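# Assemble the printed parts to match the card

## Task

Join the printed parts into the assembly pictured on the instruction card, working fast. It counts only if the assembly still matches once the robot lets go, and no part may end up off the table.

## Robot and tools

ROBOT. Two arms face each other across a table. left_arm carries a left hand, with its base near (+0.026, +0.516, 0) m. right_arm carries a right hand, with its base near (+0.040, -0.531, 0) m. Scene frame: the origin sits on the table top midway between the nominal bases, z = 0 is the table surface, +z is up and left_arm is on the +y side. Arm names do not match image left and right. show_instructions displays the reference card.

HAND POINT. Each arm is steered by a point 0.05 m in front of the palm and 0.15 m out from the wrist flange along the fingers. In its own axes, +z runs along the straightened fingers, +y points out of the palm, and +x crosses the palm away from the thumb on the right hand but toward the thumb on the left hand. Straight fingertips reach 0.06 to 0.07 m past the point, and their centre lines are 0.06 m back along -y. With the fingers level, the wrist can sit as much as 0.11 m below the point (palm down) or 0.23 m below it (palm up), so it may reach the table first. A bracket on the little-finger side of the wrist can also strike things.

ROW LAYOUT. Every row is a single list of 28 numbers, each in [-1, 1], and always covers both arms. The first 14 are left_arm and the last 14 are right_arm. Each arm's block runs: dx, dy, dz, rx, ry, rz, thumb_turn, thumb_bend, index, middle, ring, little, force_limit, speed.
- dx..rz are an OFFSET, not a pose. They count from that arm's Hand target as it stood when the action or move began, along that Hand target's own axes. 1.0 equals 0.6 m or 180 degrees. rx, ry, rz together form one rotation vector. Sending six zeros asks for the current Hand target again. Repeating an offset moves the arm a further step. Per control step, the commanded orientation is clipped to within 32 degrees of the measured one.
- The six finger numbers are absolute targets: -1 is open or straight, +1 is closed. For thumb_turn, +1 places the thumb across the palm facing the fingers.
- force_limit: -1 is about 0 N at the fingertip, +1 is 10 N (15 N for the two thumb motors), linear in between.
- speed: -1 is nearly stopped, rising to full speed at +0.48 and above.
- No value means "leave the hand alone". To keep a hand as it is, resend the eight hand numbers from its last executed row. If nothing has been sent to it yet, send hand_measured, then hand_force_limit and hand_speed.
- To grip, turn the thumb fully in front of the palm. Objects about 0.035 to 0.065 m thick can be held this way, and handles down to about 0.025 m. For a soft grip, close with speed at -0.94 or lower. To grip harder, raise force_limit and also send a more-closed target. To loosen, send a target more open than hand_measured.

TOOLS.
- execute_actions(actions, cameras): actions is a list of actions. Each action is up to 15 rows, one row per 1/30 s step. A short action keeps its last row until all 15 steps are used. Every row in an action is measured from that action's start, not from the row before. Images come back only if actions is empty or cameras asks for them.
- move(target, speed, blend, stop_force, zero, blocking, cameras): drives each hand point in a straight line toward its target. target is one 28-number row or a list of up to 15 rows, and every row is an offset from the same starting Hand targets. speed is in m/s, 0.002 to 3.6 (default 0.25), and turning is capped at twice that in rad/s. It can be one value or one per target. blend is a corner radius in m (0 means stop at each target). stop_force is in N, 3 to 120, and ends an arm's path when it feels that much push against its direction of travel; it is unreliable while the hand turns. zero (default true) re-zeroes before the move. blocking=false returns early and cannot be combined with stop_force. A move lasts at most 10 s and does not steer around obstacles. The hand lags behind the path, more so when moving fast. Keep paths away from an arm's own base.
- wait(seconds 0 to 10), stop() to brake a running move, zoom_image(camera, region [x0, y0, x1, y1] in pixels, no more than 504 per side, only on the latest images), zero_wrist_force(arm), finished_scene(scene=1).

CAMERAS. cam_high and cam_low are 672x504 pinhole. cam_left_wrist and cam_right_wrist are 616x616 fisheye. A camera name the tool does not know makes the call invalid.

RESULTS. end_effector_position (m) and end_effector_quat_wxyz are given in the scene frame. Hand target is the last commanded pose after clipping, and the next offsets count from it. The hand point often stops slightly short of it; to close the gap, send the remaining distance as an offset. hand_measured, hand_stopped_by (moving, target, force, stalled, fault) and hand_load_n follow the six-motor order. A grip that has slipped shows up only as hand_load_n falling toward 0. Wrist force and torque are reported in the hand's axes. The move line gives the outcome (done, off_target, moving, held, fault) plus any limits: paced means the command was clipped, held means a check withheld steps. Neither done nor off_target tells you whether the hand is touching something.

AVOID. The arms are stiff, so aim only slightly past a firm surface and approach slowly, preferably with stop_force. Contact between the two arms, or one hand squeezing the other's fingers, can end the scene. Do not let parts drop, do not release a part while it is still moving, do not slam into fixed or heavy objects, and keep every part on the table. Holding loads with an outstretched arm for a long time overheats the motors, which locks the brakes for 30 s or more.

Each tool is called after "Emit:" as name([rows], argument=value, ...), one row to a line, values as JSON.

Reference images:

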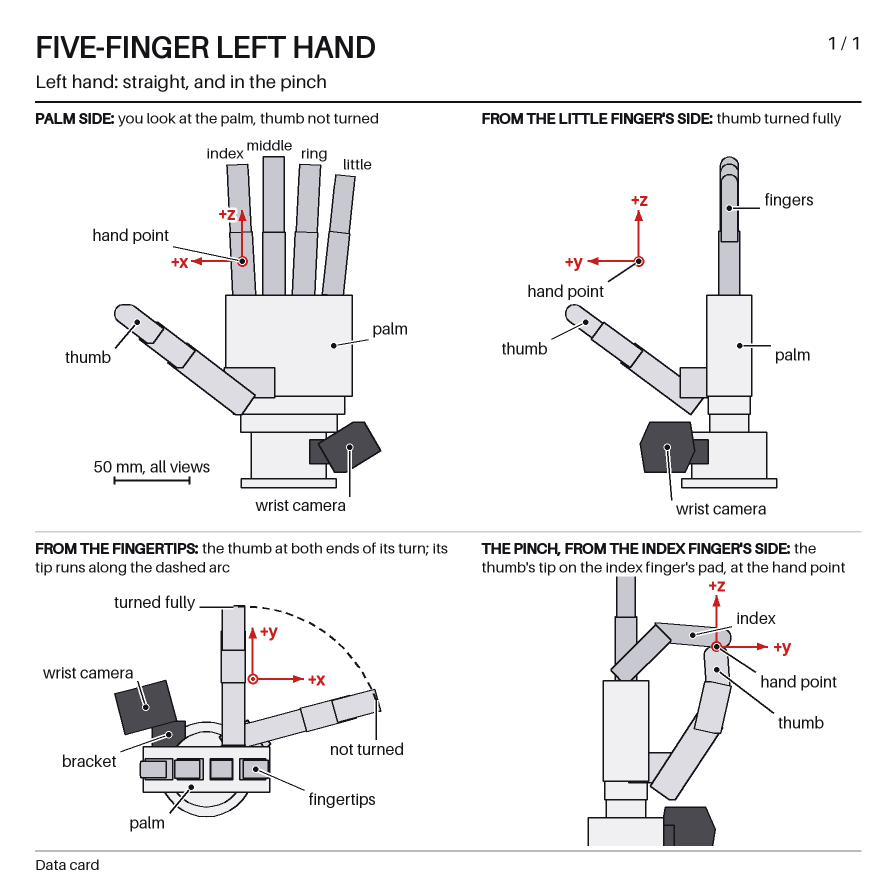

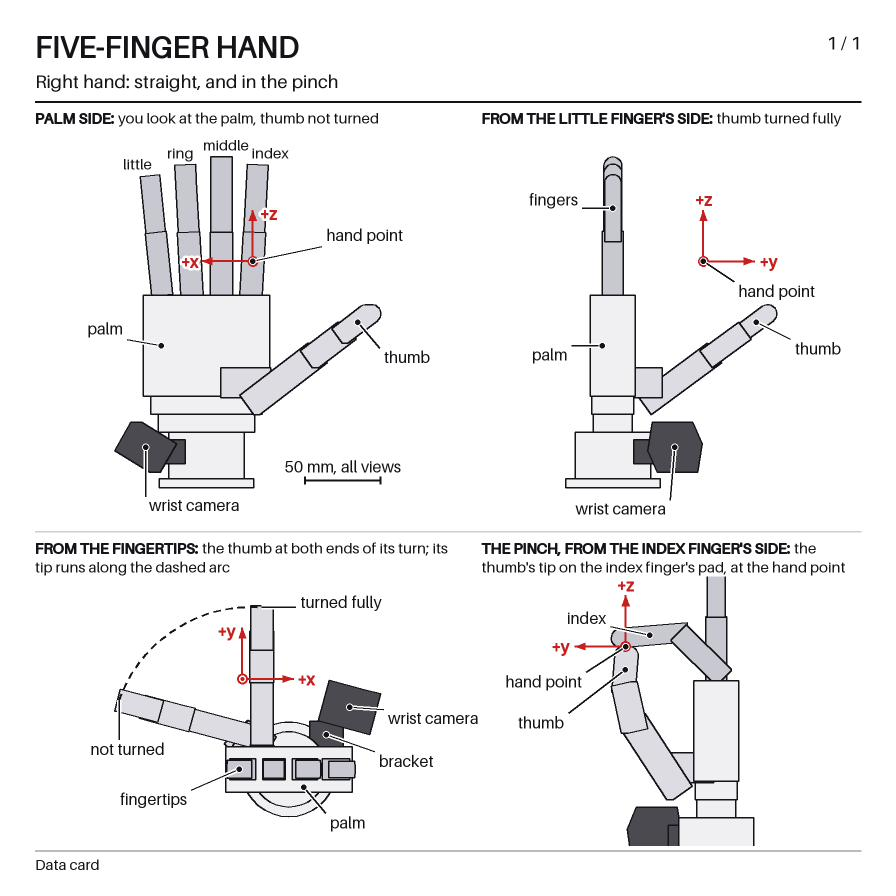

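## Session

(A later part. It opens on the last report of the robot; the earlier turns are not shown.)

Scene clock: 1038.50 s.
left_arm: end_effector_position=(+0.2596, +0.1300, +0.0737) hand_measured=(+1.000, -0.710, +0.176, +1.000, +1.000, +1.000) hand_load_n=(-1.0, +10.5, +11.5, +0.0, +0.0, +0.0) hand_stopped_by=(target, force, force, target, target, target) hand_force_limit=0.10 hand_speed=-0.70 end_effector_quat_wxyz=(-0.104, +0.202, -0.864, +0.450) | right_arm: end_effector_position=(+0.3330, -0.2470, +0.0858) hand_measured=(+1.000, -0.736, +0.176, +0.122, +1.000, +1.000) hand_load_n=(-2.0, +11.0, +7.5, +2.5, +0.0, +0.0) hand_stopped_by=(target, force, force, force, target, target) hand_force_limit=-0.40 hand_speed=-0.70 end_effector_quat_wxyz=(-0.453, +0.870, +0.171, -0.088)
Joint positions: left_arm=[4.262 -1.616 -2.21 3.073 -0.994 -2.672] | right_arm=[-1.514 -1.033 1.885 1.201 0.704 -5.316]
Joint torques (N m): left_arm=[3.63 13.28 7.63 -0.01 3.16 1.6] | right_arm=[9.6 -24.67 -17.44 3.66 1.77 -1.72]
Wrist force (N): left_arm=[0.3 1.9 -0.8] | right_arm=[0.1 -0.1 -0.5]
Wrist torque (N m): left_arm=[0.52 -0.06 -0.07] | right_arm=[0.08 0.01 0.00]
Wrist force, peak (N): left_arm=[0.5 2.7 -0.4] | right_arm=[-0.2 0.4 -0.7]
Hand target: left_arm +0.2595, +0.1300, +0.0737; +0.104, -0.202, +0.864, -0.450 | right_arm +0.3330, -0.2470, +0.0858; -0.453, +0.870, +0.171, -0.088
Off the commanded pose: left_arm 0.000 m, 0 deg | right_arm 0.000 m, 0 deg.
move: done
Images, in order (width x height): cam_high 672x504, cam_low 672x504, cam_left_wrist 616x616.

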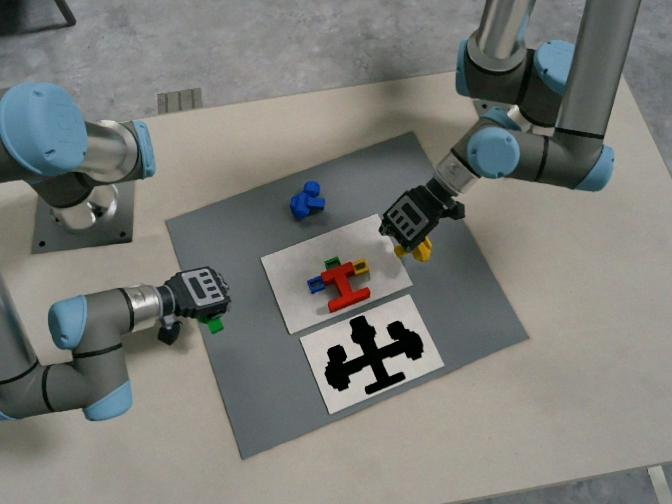

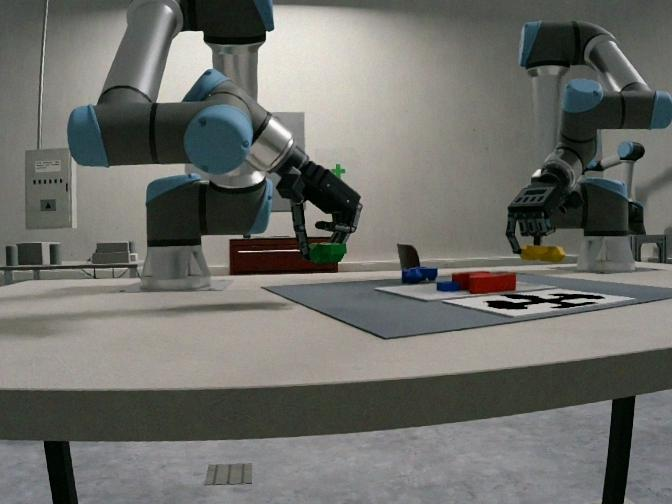

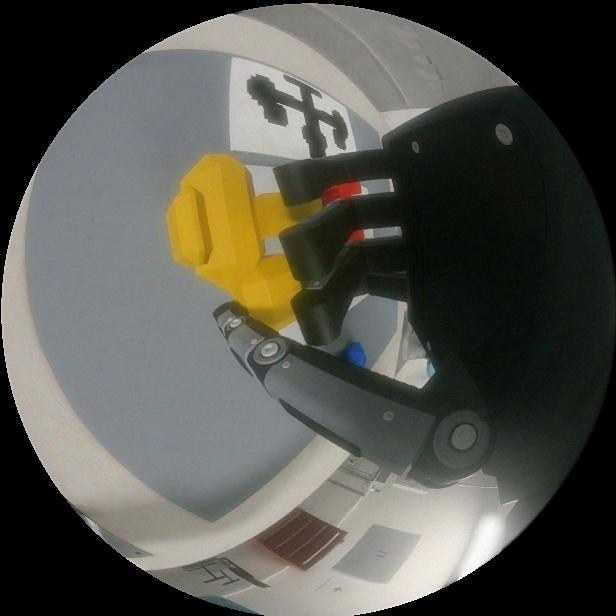

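Emit:
move(target=[0.0598,-0.065,0.0927,0,0,0,1,-0.4,0.4,1,1,1,0.1,-0.7,0,0,0,0,0,0,1,-0.5,0.3,0.3,1,1,-0.4,-0.7], speed=0.15, cameras=["cam_high","cam_low","cam_left_wrist"])

Emit:
zoom_image(camera="cam_high", region=[320, 220, 400, 300])

Emit:
zoom_image(camera="cam_low", region=[430, 220, 550, 300])

Emit:
zoom_image(camera="cam_left_wrist", region=[150, 100, 390, 340])

Scene clock: 1057.80 s.
left_arm: end_effector_position=(+0.2574, +0.0533, +0.0738) hand_measured=(+1.000, -0.710, +0.176, +1.000, +1.000, +1.000) hand_load_n=(-0.5, +10.5, +11.5, +0.0, +0.5, +0.0) hand_stopped_by=(target, force, force, target, target, target) hand_force_limit=0.10 hand_speed=-0.70 end_effector_quat_wxyz=(-0.104, +0.202, -0.864, +0.450) | right_arm: end_effector_position=(+0.3330, -0.2470, +0.0858) hand_measured=(+1.000, -0.736, +0.176, +0.122, +1.000, +1.000) hand_load_n=(-2.0, +11.0, +7.5, +3.0, +0.5, +0.0) hand_stopped_by=(target, force, force, force, target, target) hand_force_limit=-0.40 hand_speed=-0.70 end_effector_quat_wxyz=(-0.453, +0.870, +0.171, -0.088)
Joint positions: left_arm=[4.025 -1.74 -2.05 3.119 -1.174 -2.847] | right_arm=[-1.514 -1.033 1.885 1.201 0.704 -5.316]
Joint torques (N m): left_arm=[-6.89 28.04 14.58 -2.52 2.05 0.81] | right_arm=[9.07 -24.33 -17.3 3.45 1.62 -1.74]
Wrist force (N): left_arm=[0.6 2.1 -1.1] | right_arm=[0.0 0.1 -0.4]
Wrist torque (N m): left_arm=[0.53 -0.10 -0.07] | right_arm=[0.11 0.02 0.00]
Wrist force, peak (N): left_arm=[-0.3 2.7 -1.8] | right_arm=[0.2 0.3 -0.5]
Hand target: left_arm +0.2574, +0.0532, +0.0738; +0.104, -0.202, +0.864, -0.450 | right_arm +0.3330, -0.2470, +0.0858; -0.453, +0.870, +0.171, -0.088
Off the commanded pose: left_arm 0.000 m, 0 deg | right_arm 0.000 m, 0 deg.
move: done
Images, in order (width x height): cam_high 672x504, cam_low 672x504, cam_left_wrist 616x616.

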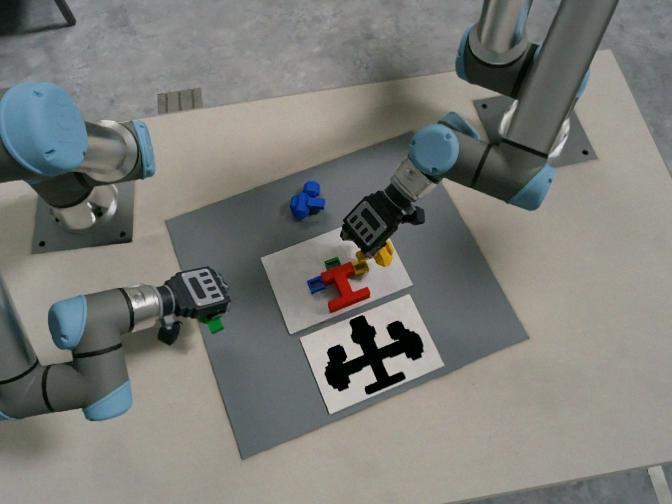

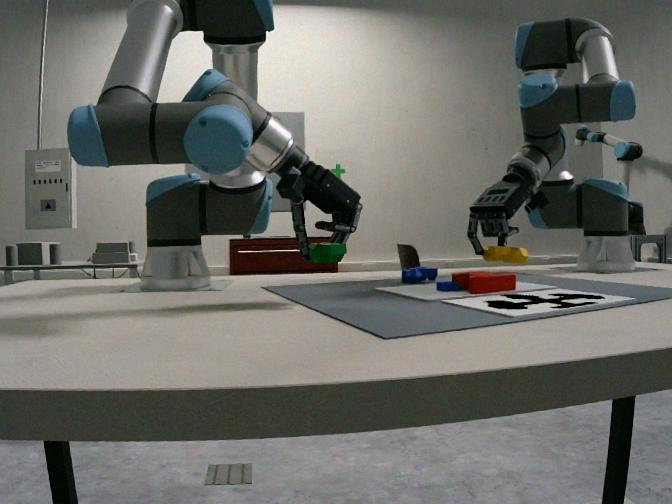

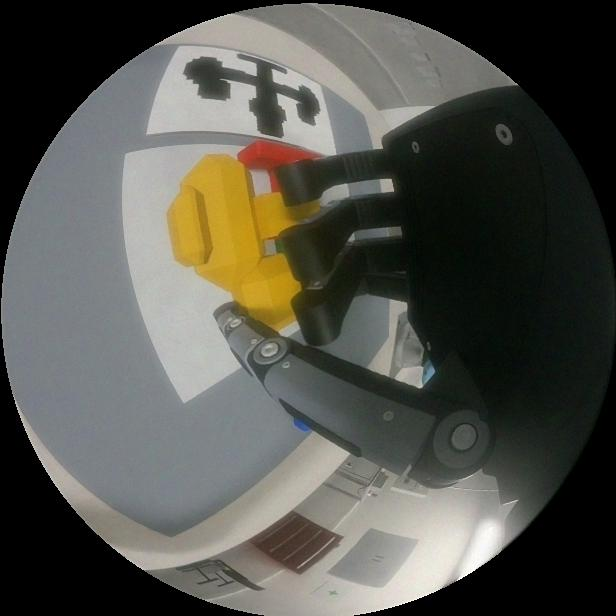

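Scaled by 6.300 from the camera's 672x504 image, which has a finer 960x720 frame.

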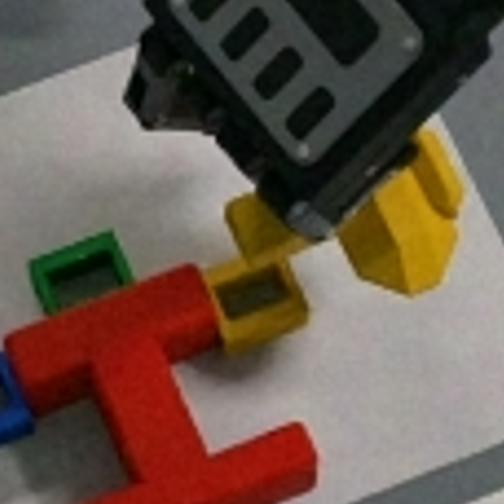

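Scaled by 4.200 from the camera's 672x504 image, which has a finer 960x720 frame.

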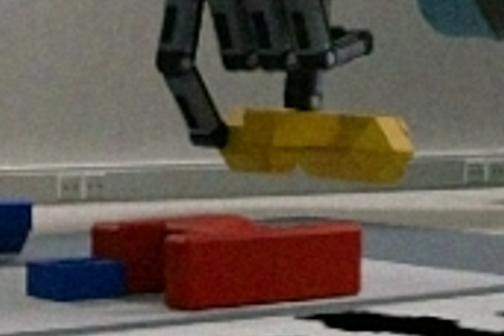

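Scaled by 2.100 from the camera's 616x616 image, which has a finer 880x880 frame.

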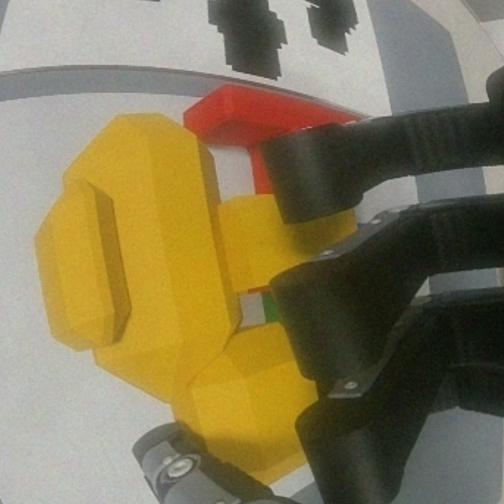

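Emit:
zoom_image(camera="cam_high", region=[345, 240, 385, 280])

Emit:
zoom_image(camera="cam_low", region=[470, 235, 540, 295])

Scaled by 12.600 from the camera's 672x504 image, which has a finer 960x720 frame.

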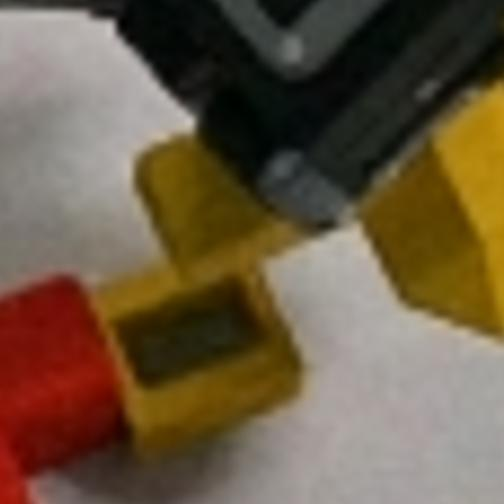

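Scaled by 7.200 from the camera's 672x504 image, which has a finer 960x720 frame.

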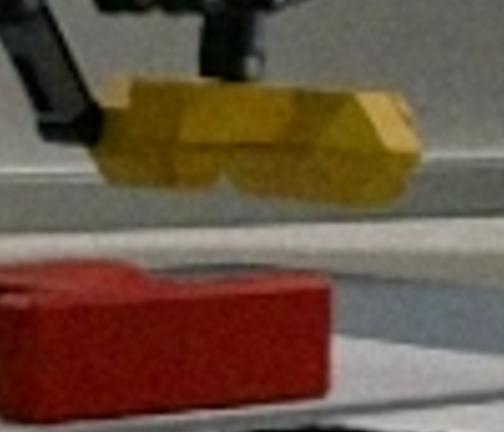

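Emit:
move(target=[0.0103,0.0413,0.0283,0,0,0,1,-0.4,0.4,1,1,1,0.1,-0.7,0,0,0,0,0,0,1,-0.5,0.3,0.3,1,1,-0.4,-0.7], speed=0.1, stop_force=5, cameras=["cam_high","cam_low","cam_left_wrist"])

Emit:
zoom_image(camera="cam_high", region=[345, 240, 385, 280])

Emit:
zoom_image(camera="cam_low", region=[470, 235, 540, 295])

Emit:
zoom_image(camera="cam_left_wrist", region=[220, 130, 360, 290])

Scene clock: 1107.37 s.
left_arm: end_effector_position=(+0.2517, +0.0507, +0.0438) hand_measured=(+1.000, -0.710, +0.176, +1.000, +1.000, +1.000) hand_load_n=(-1.0, +11.0, +11.5, +0.0, +0.0, +0.0) hand_stopped_by=(target, force, force, target, target, target) hand_force_limit=0.10 hand_speed=-0.70 end_effector_quat_wxyz=(-0.104, +0.202, -0.864, +0.450) | right_arm: end_effector_position=(+0.3330, -0.2470, +0.0858) hand_measured=(+1.000, -0.736, +0.176, +0.122, +1.000, +1.000) hand_load_n=(-2.0, +11.0, +7.5, +2.5, +0.5, +0.0) hand_stopped_by=(target, force, force, force, target, target) hand_force_limit=-0.40 hand_speed=-0.70 end_effector_quat_wxyz=(-0.453, +0.870, +0.171, -0.088)
Joint positions: left_arm=[4.008 -1.788 -2.087 3.209 -1.187 -2.858] | right_arm=[-1.514 -1.033 1.885 1.201 0.704 -5.316]
Joint torques (N m): left_arm=[5.4 34.44 23.47 0.1 2.18 1.74] | right_arm=[8.36 -24.79 -17.27 3.51 1.59 -1.64]
Wrist force (N): left_arm=[0.8 1.8 -0.7] | right_arm=[0.2 0.1 -0.2]
Wrist torque (N m): left_arm=[0.47 -0.11 0.01] | right_arm=[0.09 -0.01 0.00]
Wrist force, peak (N): left_arm=[0.9 2.3 -0.5] | right_arm=[-0.2 0.0 -0.7]
Hand target: left_arm +0.2517, +0.0507, +0.0438; +0.104, -0.202, +0.864, -0.450 | right_arm +0.3330, -0.2470, +0.0858; -0.453, +0.870, +0.171, -0.088
Off the commanded pose: left_arm 0.000 m, 0 deg | right_arm 0.000 m, 0 deg.
move: done
Images, in order (width x height): cam_high 672x504, cam_low 672x504, cam_left_wrist 616x616.

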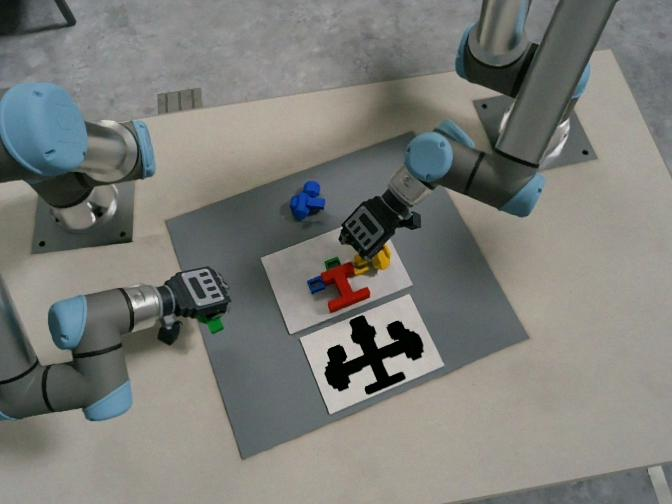

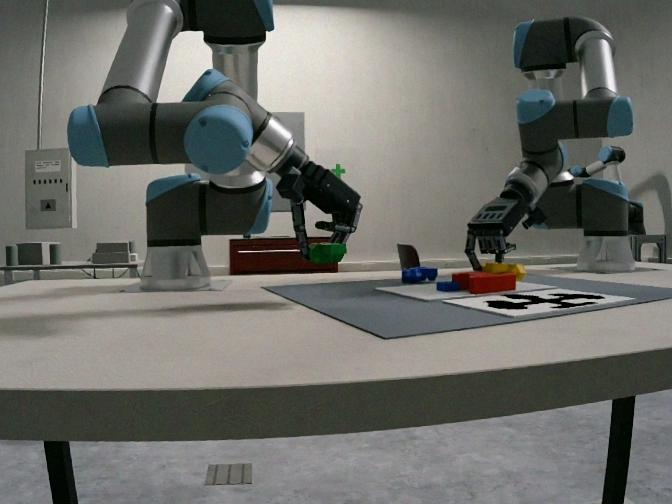

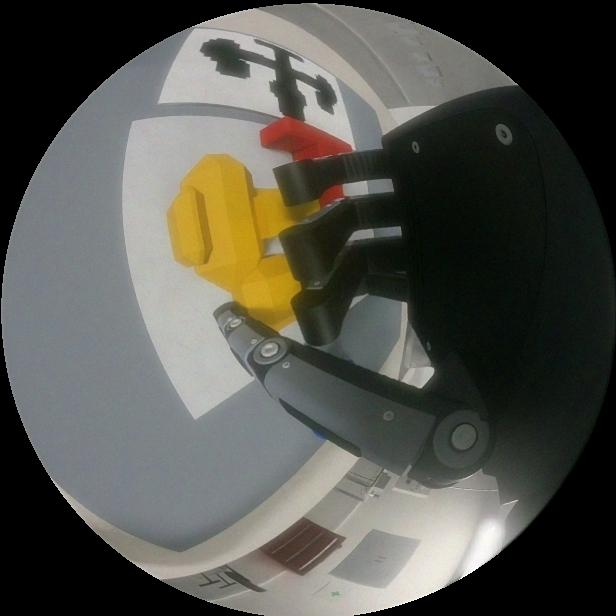

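Scaled by 12.600 from the camera's 672x504 image, which has a finer 960x720 frame.

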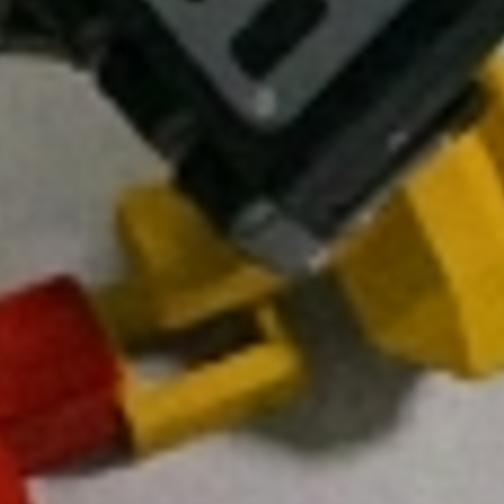

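Scaled by 7.200 from the camera's 672x504 image, which has a finer 960x720 frame.

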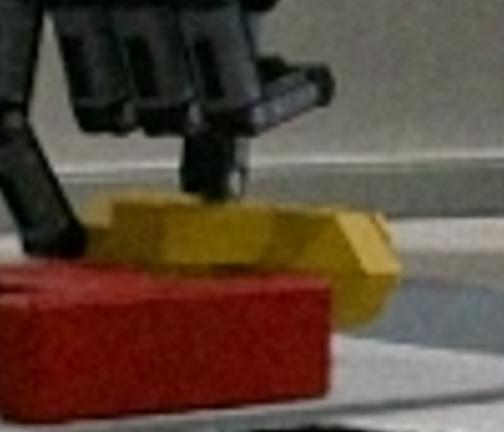

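Scaled by 3.150 from the camera's 616x616 image, which has a finer 880x880 frame.

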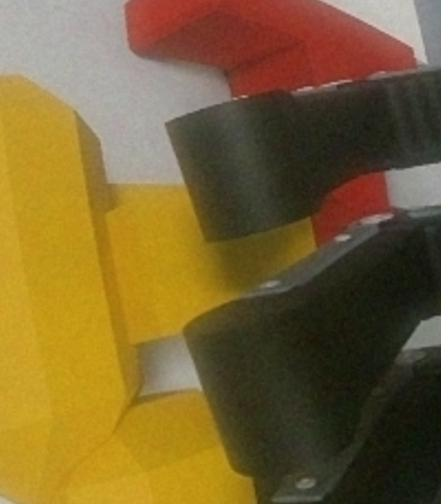

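Emit:
move(target=[0.0007,0.019,0.015,0,0,0,1,-0.4,0.4,1,1,1,0.1,-0.7,0,0,0,0,0,0,1,-0.5,0.3,0.3,1,1,-0.4,-0.7], speed=0.03, stop_force=5, cameras=["cam_high","cam_low","cam_left_wrist"])

Emit:
zoom_image(camera="cam_high", region=[345, 240, 385, 280])

Emit:
zoom_image(camera="cam_low", region=[470, 235, 540, 295])

Scene clock: 1129.60 s.
left_arm: end_effector_position=(+0.2516, +0.0499, +0.0318) hand_measured=(+1.000, -0.710, +0.176, +1.000, +1.000, +1.000) hand_load_n=(-1.0, +11.0, +11.5, +0.0, +0.0, +0.0) hand_stopped_by=(target, force, force, target, target, target) hand_force_limit=0.10 hand_speed=-0.70 end_effector_quat_wxyz=(-0.104, +0.202, -0.864, +0.450) | right_arm: end_effector_position=(+0.3330, -0.2470, +0.0858) hand_measured=(+1.000, -0.736, +0.176, +0.122, +1.000, +1.000) hand_load_n=(-2.5, +11.0, +7.5, +2.5, +0.0, +0.0) hand_stopped_by=(target, force, force, force, target, target) hand_force_limit=-0.40 hand_speed=-0.70 end_effector_quat_wxyz=(-0.453, +0.870, +0.171, -0.088)
Joint positions: left_arm=[4.006 -1.812 -2.098 3.244 -1.189 -2.86] | right_arm=[-1.514 -1.033 1.885 1.201 0.704 -5.316]
Joint torques (N m): left_arm=[5.49 19.79 23.72 2.22 1.73 1.98] | right_arm=[8.02 -24.6 -17.4 3.45 1.46 -1.6]
Wrist force (N): left_arm=[0.7 1.9 -0.9] | right_arm=[0.0 0.0 -0.4]
Wrist torque (N m): left_arm=[0.50 -0.09 -0.02] | right_arm=[0.09 0.03 -0.02]
Wrist force, peak (N): left_arm=[2.9 -6.4 -4.7] | right_arm=[0.3 0.0 -0.6]
Hand target: left_arm +0.2516, +0.0499, +0.0318; +0.104, -0.202, +0.864, -0.450 (not the last commanded pose) | right_arm +0.3330, -0.2470, +0.0858; -0.453, +0.870, +0.171, -0.088
Off the commanded pose: left_arm 0.002 m, 0 deg | right_arm 0.000 m, 0 deg.
move: contact (left_arm)
Images, in order (width x height): cam_high 672x504, cam_low 672x504, cam_left_wrist 616x616.

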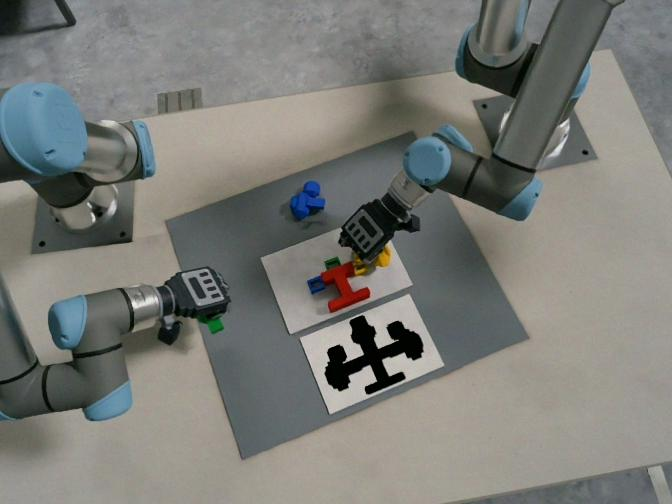

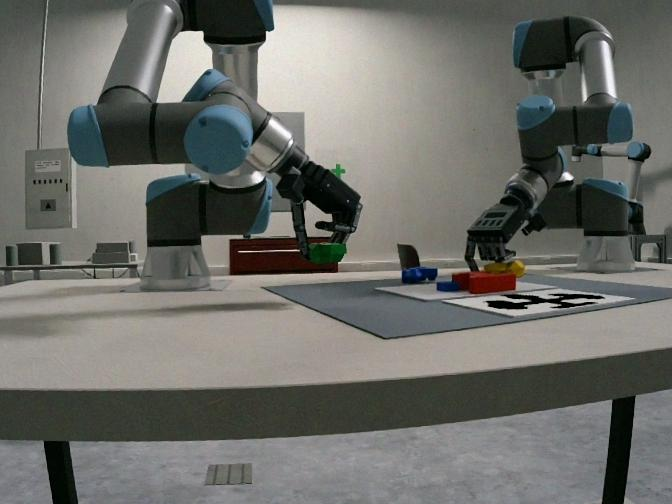

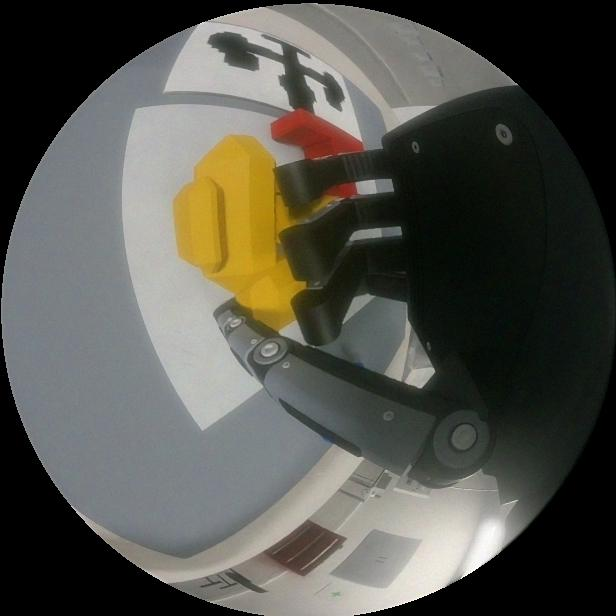

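Scaled by 12.600 from the camera's 672x504 image, which has a finer 960x720 frame.

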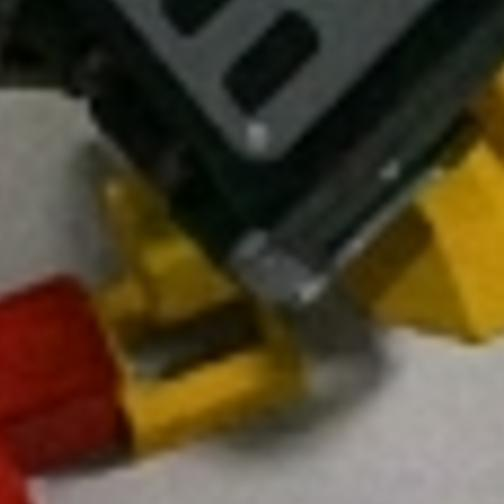

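Scaled by 7.200 from the camera's 672x504 image, which has a finer 960x720 frame.

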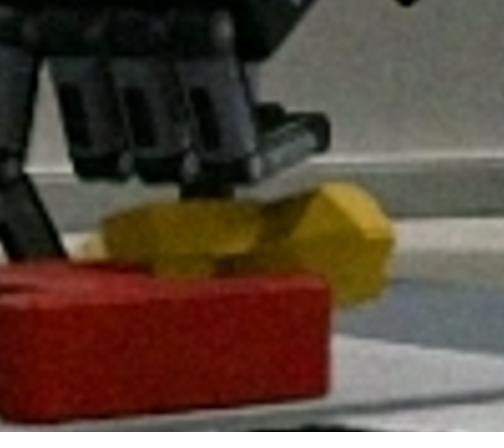

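Emit:
move([
  [0,-0.0137,-0.0096,0,0,0,1,-0.4,0.4,1,1,1,0.1,-0.7,0,0,0,0,0,0,1,-0.5,0.3,0.3,1,1,-0.4,-0.7],
  [-0.0083,-0.0143,-0.0085,0,0,0,1,-0.4,0.4,1,1,1,0.1,-0.7,0,0,0,0,0,0,1,-0.5,0.3,0.3,1,1,-0.4,-0.7],
], speed=0.06, cameras=["cam_high","cam_low","cam_left_wrist"])

Emit:
zoom_image(camera="cam_high", region=[345, 240, 385, 280])

Emit:
zoom_image(camera="cam_low", region=[470, 235, 540, 295])

Scene clock: 1142.70 s.
left_arm: end_effector_position=(+0.2565, +0.0515, +0.0417) hand_measured=(+1.000, -0.710, +0.176, +1.000, +1.000, +1.000) hand_load_n=(-1.0, +10.5, +11.5, +0.0, +0.5, +0.0) hand_stopped_by=(target, force, force, target, target, target) hand_force_limit=0.10 hand_speed=-0.70 end_effector_quat_wxyz=(-0.104, +0.202, -0.864, +0.450) end_effector_velocity=(-0.001, -0.001, +0.000) end_effector_angular_velocity=(+0.001, +0.001, +0.002) | right_arm: end_effector_position=(+0.3330, -0.2470, +0.0858) hand_measured=(+1.000, -0.736, +0.176, +0.122, +1.000, +1.000) hand_load_n=(-2.0, +11.0, +7.5, +2.5, +0.0, +0.0) hand_stopped_by=(target, force, force, force, target, target) hand_force_limit=-0.40 hand_speed=-0.70 end_effector_quat_wxyz=(-0.453, +0.870, +0.171, -0.088)
Joint positions: left_arm=[4.019 -1.797 -2.084 3.211 -1.178 -2.851] | right_arm=[-1.514 -1.033 1.885 1.201 0.704 -5.316]
Joint velocities: left_arm=[-0.005 0 0 0 -0.005 -0.005] | right_arm=[within noise]
Joint torques (N m): left_arm=[-7.38 33.33 8.77 0.47 -1.44 -2.45] | right_arm=[7.41 -24.41 -17.68 3.46 1.43 -1.57]
Wrist force (N): left_arm=[0.6 1.9 -0.7] | right_arm=[0.0 0.0 -0.4]
Wrist torque (N m): left_arm=[0.49 -0.08 -0.07] | right_arm=[0.10 0.02 -0.01]
Wrist force, peak (N): left_arm=[1.2 1.9 -0.9] | right_arm=[0.4 0.0 -0.6]
Hand target: left_arm +0.2565, +0.0515, +0.0417; +0.104, -0.202, +0.864, -0.450 | right_arm +0.3330, -0.2470, +0.0858; -0.453, +0.870, +0.171, -0.088
Off the commanded pose: left_arm 0.000 m, 0 deg | right_arm 0.000 m, 0 deg.
move: done
Images, in order (width x height): cam_high 672x504, cam_low 672x504, cam_left_wrist 616x616.

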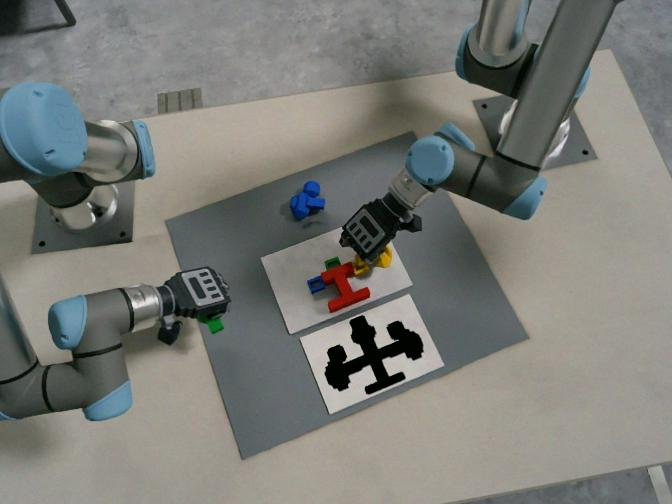

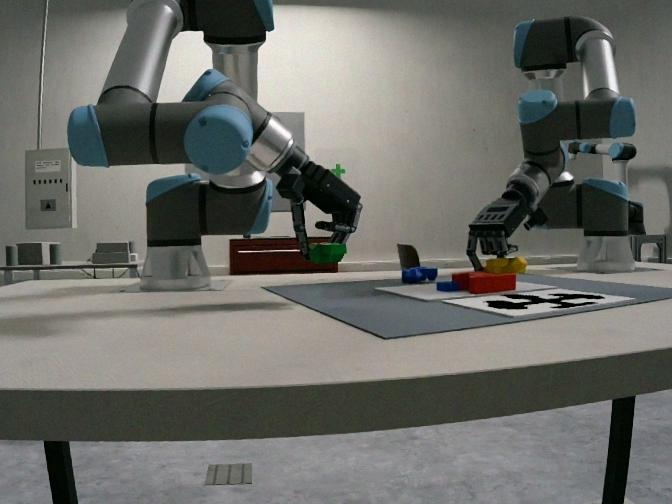

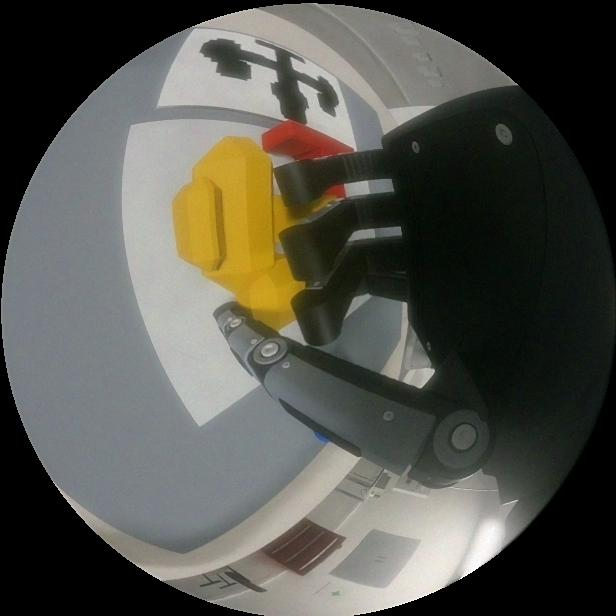

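Scaled by 12.600 from the camera's 672x504 image, which has a finer 960x720 frame.

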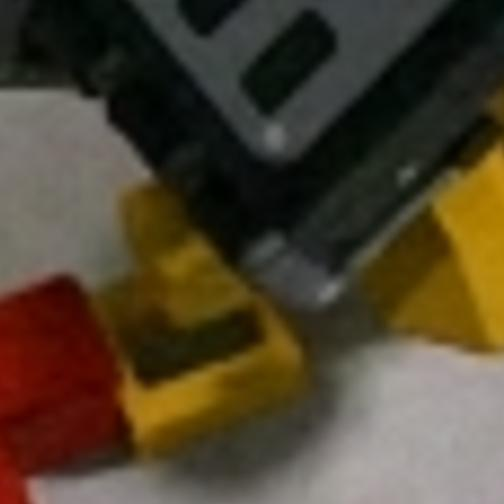

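Scaled by 7.200 from the camera's 672x504 image, which has a finer 960x720 frame.

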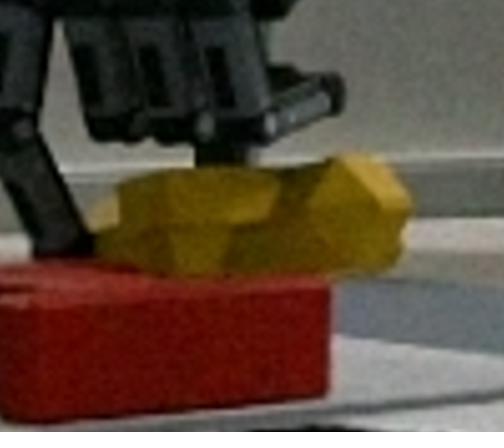

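Emit:
move(target=[0,-0.0041,-0.0029,0,0.0414,-0.0591,1,-0.4,0.4,1,1,1,0.1,-0.7,0,0,0,0,0,0,1,-0.5,0.3,0.3,1,1,-0.4,-0.7], speed=0.15, cameras=["cam_high","cam_low","cam_left_wrist"])

Emit:
zoom_image(camera="cam_high", region=[345, 240, 385, 280])

Emit:
zoom_image(camera="cam_low", region=[470, 235, 540, 295])

Scene clock: 1165.17 s.
left_arm: end_effector_position=(+0.2565, +0.0515, +0.0447) hand_measured=(+1.000, -0.710, +0.176, +1.000, +1.000, +1.000) hand_load_n=(-1.0, +11.0, +11.5, +0.0, +0.0, +0.0) hand_stopped_by=(target, force, force, target, target, target) hand_force_limit=0.10 hand_speed=-0.70 end_effector_quat_wxyz=(-0.006, +0.252, -0.846, +0.470) | right_arm: end_effector_position=(+0.3330, -0.2470, +0.0858) hand_measured=(+1.000, -0.736, +0.176, +0.122, +1.000, +1.000) hand_load_n=(-2.0, +10.5, +7.0, +3.0, +0.0, +0.0) hand_stopped_by=(target, force, force, force, target, target) hand_force_limit=-0.40 hand_speed=-0.70 end_effector_quat_wxyz=(-0.453, +0.870, +0.171, -0.088)
Joint positions: left_arm=[4.131 -1.847 -2.063 3.166 -0.967 -2.937] | right_arm=[-1.514 -1.033 1.885 1.201 0.704 -5.316]
Joint torques (N m): left_arm=[-4.55 36.63 5.53 1.63 -0.53 1.75] | right_arm=[7.2 -24.74 -17.72 3.47 1.39 -1.52]
Wrist force (N): left_arm=[0.3 1.9 -1.1] | right_arm=[0.1 0.2 -0.3]
Wrist torque (N m): left_arm=[0.51 -0.04 -0.06] | right_arm=[0.12 0.01 0.00]
Wrist force, peak (N): left_arm=[1.1 2.0 -0.8] | right_arm=[-0.2 0.2 -0.7]
Hand target: left_arm +0.2565, +0.0515, +0.0447; +0.006, -0.252, +0.846, -0.470 | right_arm +0.3330, -0.2470, +0.0858; -0.453, +0.870, +0.171, -0.088
Off the commanded pose: left_arm 0.000 m, 0 deg | right_arm 0.000 m, 0 deg.
move: done
Images, in order (width x height): cam_high 672x504, cam_low 672x504, cam_left_wrist 616x616.

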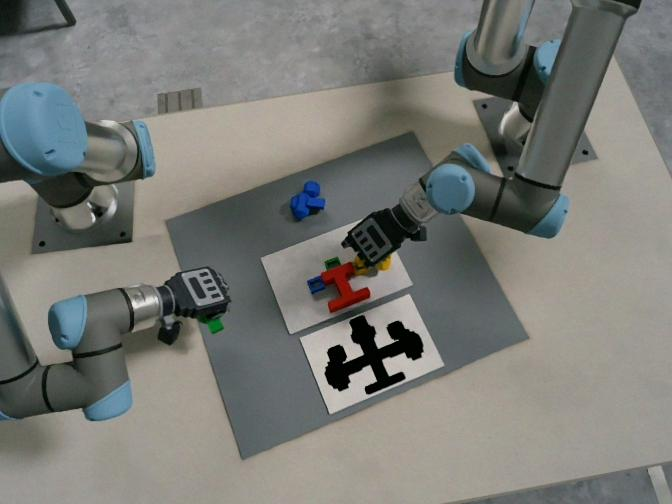

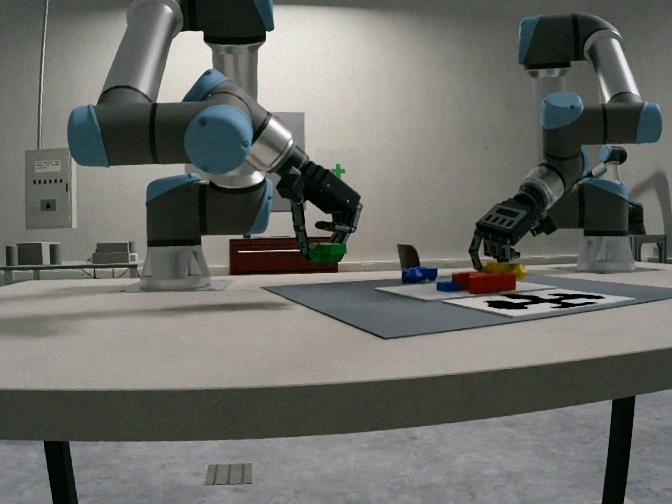

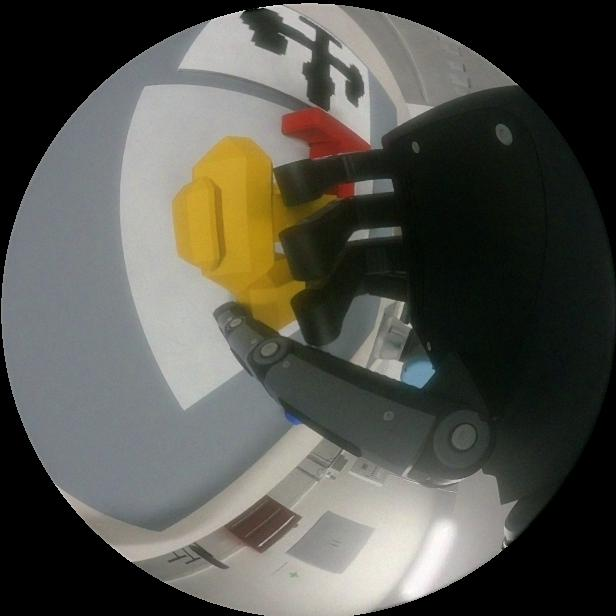

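Scaled by 12.600 from the camera's 672x504 image, which has a finer 960x720 frame.

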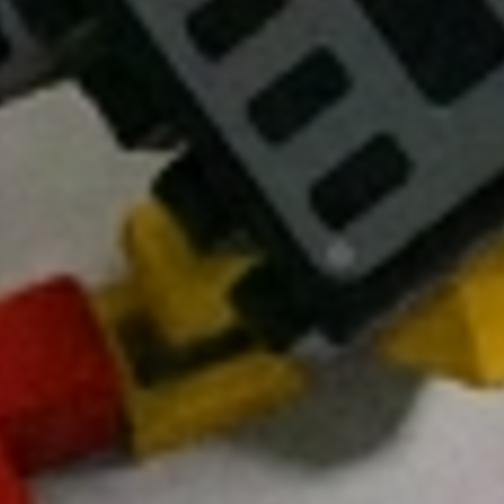

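Scaled by 7.200 from the camera's 672x504 image, which has a finer 960x720 frame.

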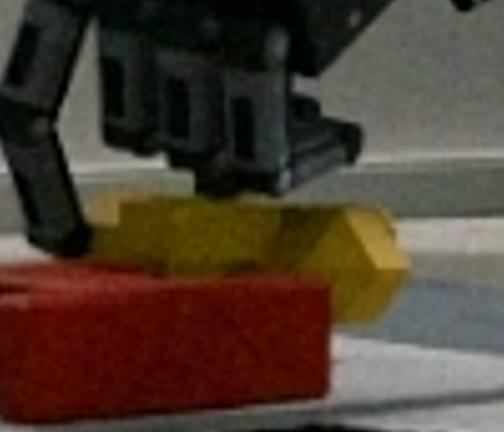

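Emit:
move([
  [0.0063,-0.0015,0.0047,0,0,0,1,-0.4,0.4,1,1,1,0.1,-0.7,0,0,0,0,0,0,1,-0.5,0.3,0.3,1,1,-0.4,-0.7],
  [0.0005,0.0191,0.0191,0,0,0,1,-0.4,0.4,1,1,1,0.1,-0.7,0,0,0,0,0,0,1,-0.5,0.3,0.3,1,1,-0.4,-0.7],
], speed=0.025, stop_force=4, cameras=["cam_high","cam_low","cam_left_wrist"])

Emit:
zoom_image(camera="cam_high", region=[345, 240, 385, 280])

Emit:
zoom_image(camera="cam_low", region=[470, 235, 540, 295])

Scene clock: 1222.73 s.
left_arm: end_effector_position=(+0.2542, +0.0472, +0.0384) hand_measured=(+1.000, -0.710, +0.176, +1.000, +1.000, +1.000) hand_load_n=(-2.0, +10.5, +11.5, +0.0, -0.5, +0.0) hand_stopped_by=(target, force, force, target, target, target) hand_force_limit=0.10 hand_speed=-0.70 end_effector_quat_wxyz=(-0.006, +0.252, -0.846, +0.470) | right_arm: end_effector_position=(+0.3330, -0.2470, +0.0858) hand_measured=(+1.000, -0.736, +0.176, +0.122, +1.000, +1.000) hand_load_n=(-2.0, +11.0, +7.5, +2.5, +0.0, +0.0) hand_stopped_by=(target, force, force, force, target, target) hand_force_limit=-0.40 hand_speed=-0.70 end_effector_quat_wxyz=(-0.453, +0.870, +0.171, -0.088)
Joint positions: left_arm=[4.116 -1.861 -2.064 3.187 -0.978 -2.949] | right_arm=[-1.514 -1.033 1.885 1.201 0.704 -5.316]
Joint torques (N m): left_arm=[5.16 35.3 21.38 1.6 -1.59 0.38] | right_arm=[7.18 -24.72 -17.48 3.29 1.27 -1.64]
Wrist force (N): left_arm=[0.2 -0.1 -2.6] | right_arm=[-0.1 0.3 -0.3]
Wrist torque (N m): left_arm=[0.55 -0.11 0.05] | right_arm=[0.12 0.03 0.00]
Wrist force, peak (N): left_arm=[8.7 -15.1 -18.3] | right_arm=[-0.1 0.4 -0.6]
Hand target: left_arm +0.2542, +0.0472, +0.0384; +0.006, -0.252, +0.846, -0.470 (not the last commanded pose) | right_arm +0.3330, -0.2470, +0.0858; -0.453, +0.870, +0.171, -0.088
Off the commanded pose: left_arm 0.009 m, 0 deg | right_arm 0.000 m, 0 deg.
move: contact (left_arm); path passed 1 of 2 targets
Images, in order (width x height): cam_high 672x504, cam_low 672x504, cam_left_wrist 616x616.

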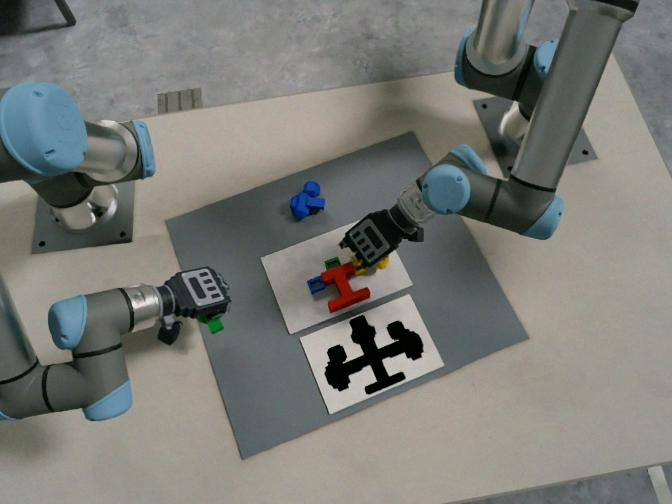

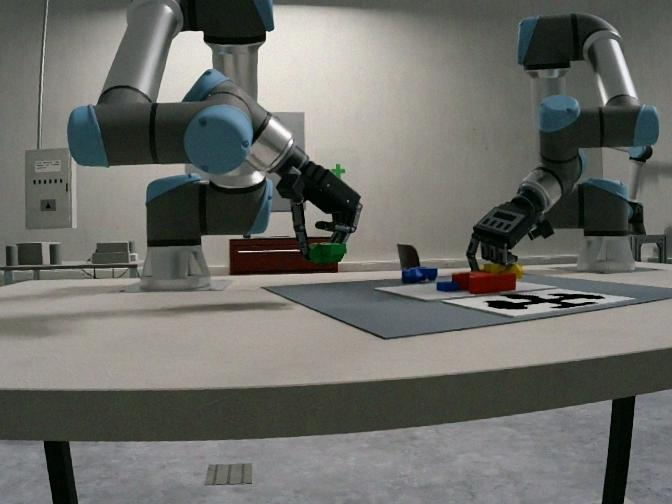

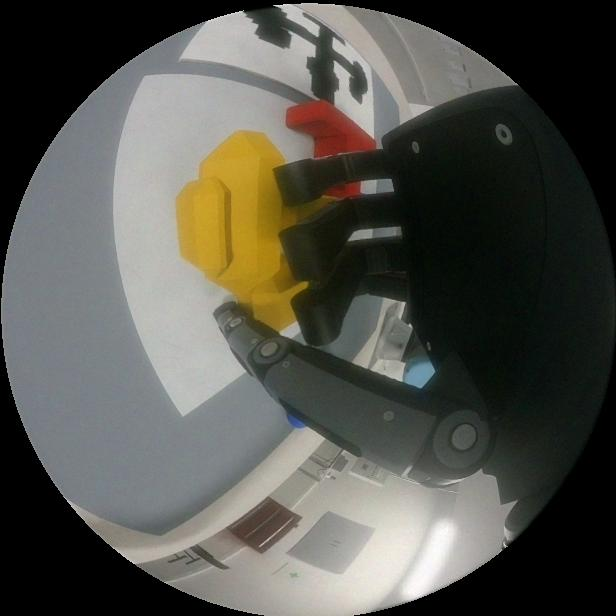

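Scaled by 12.600 from the camera's 672x504 image, which has a finer 960x720 frame.

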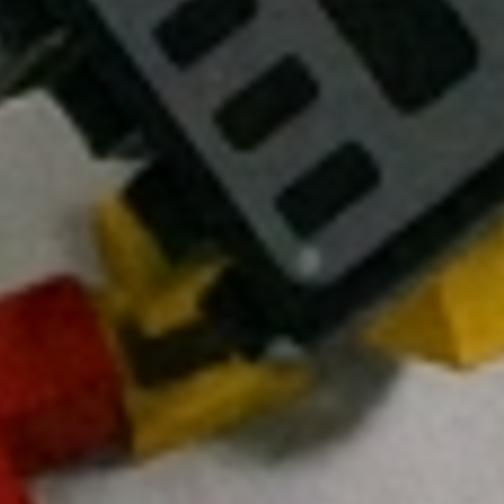

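Scaled by 7.200 from the camera's 672x504 image, which has a finer 960x720 frame.

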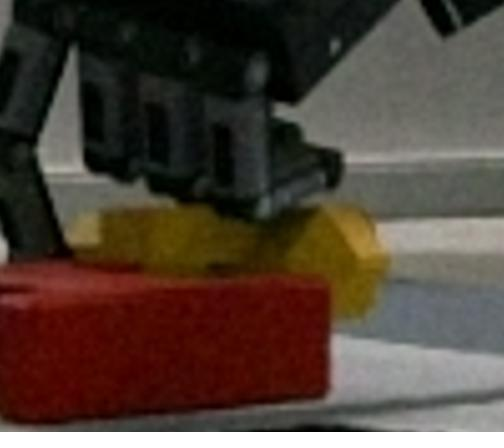

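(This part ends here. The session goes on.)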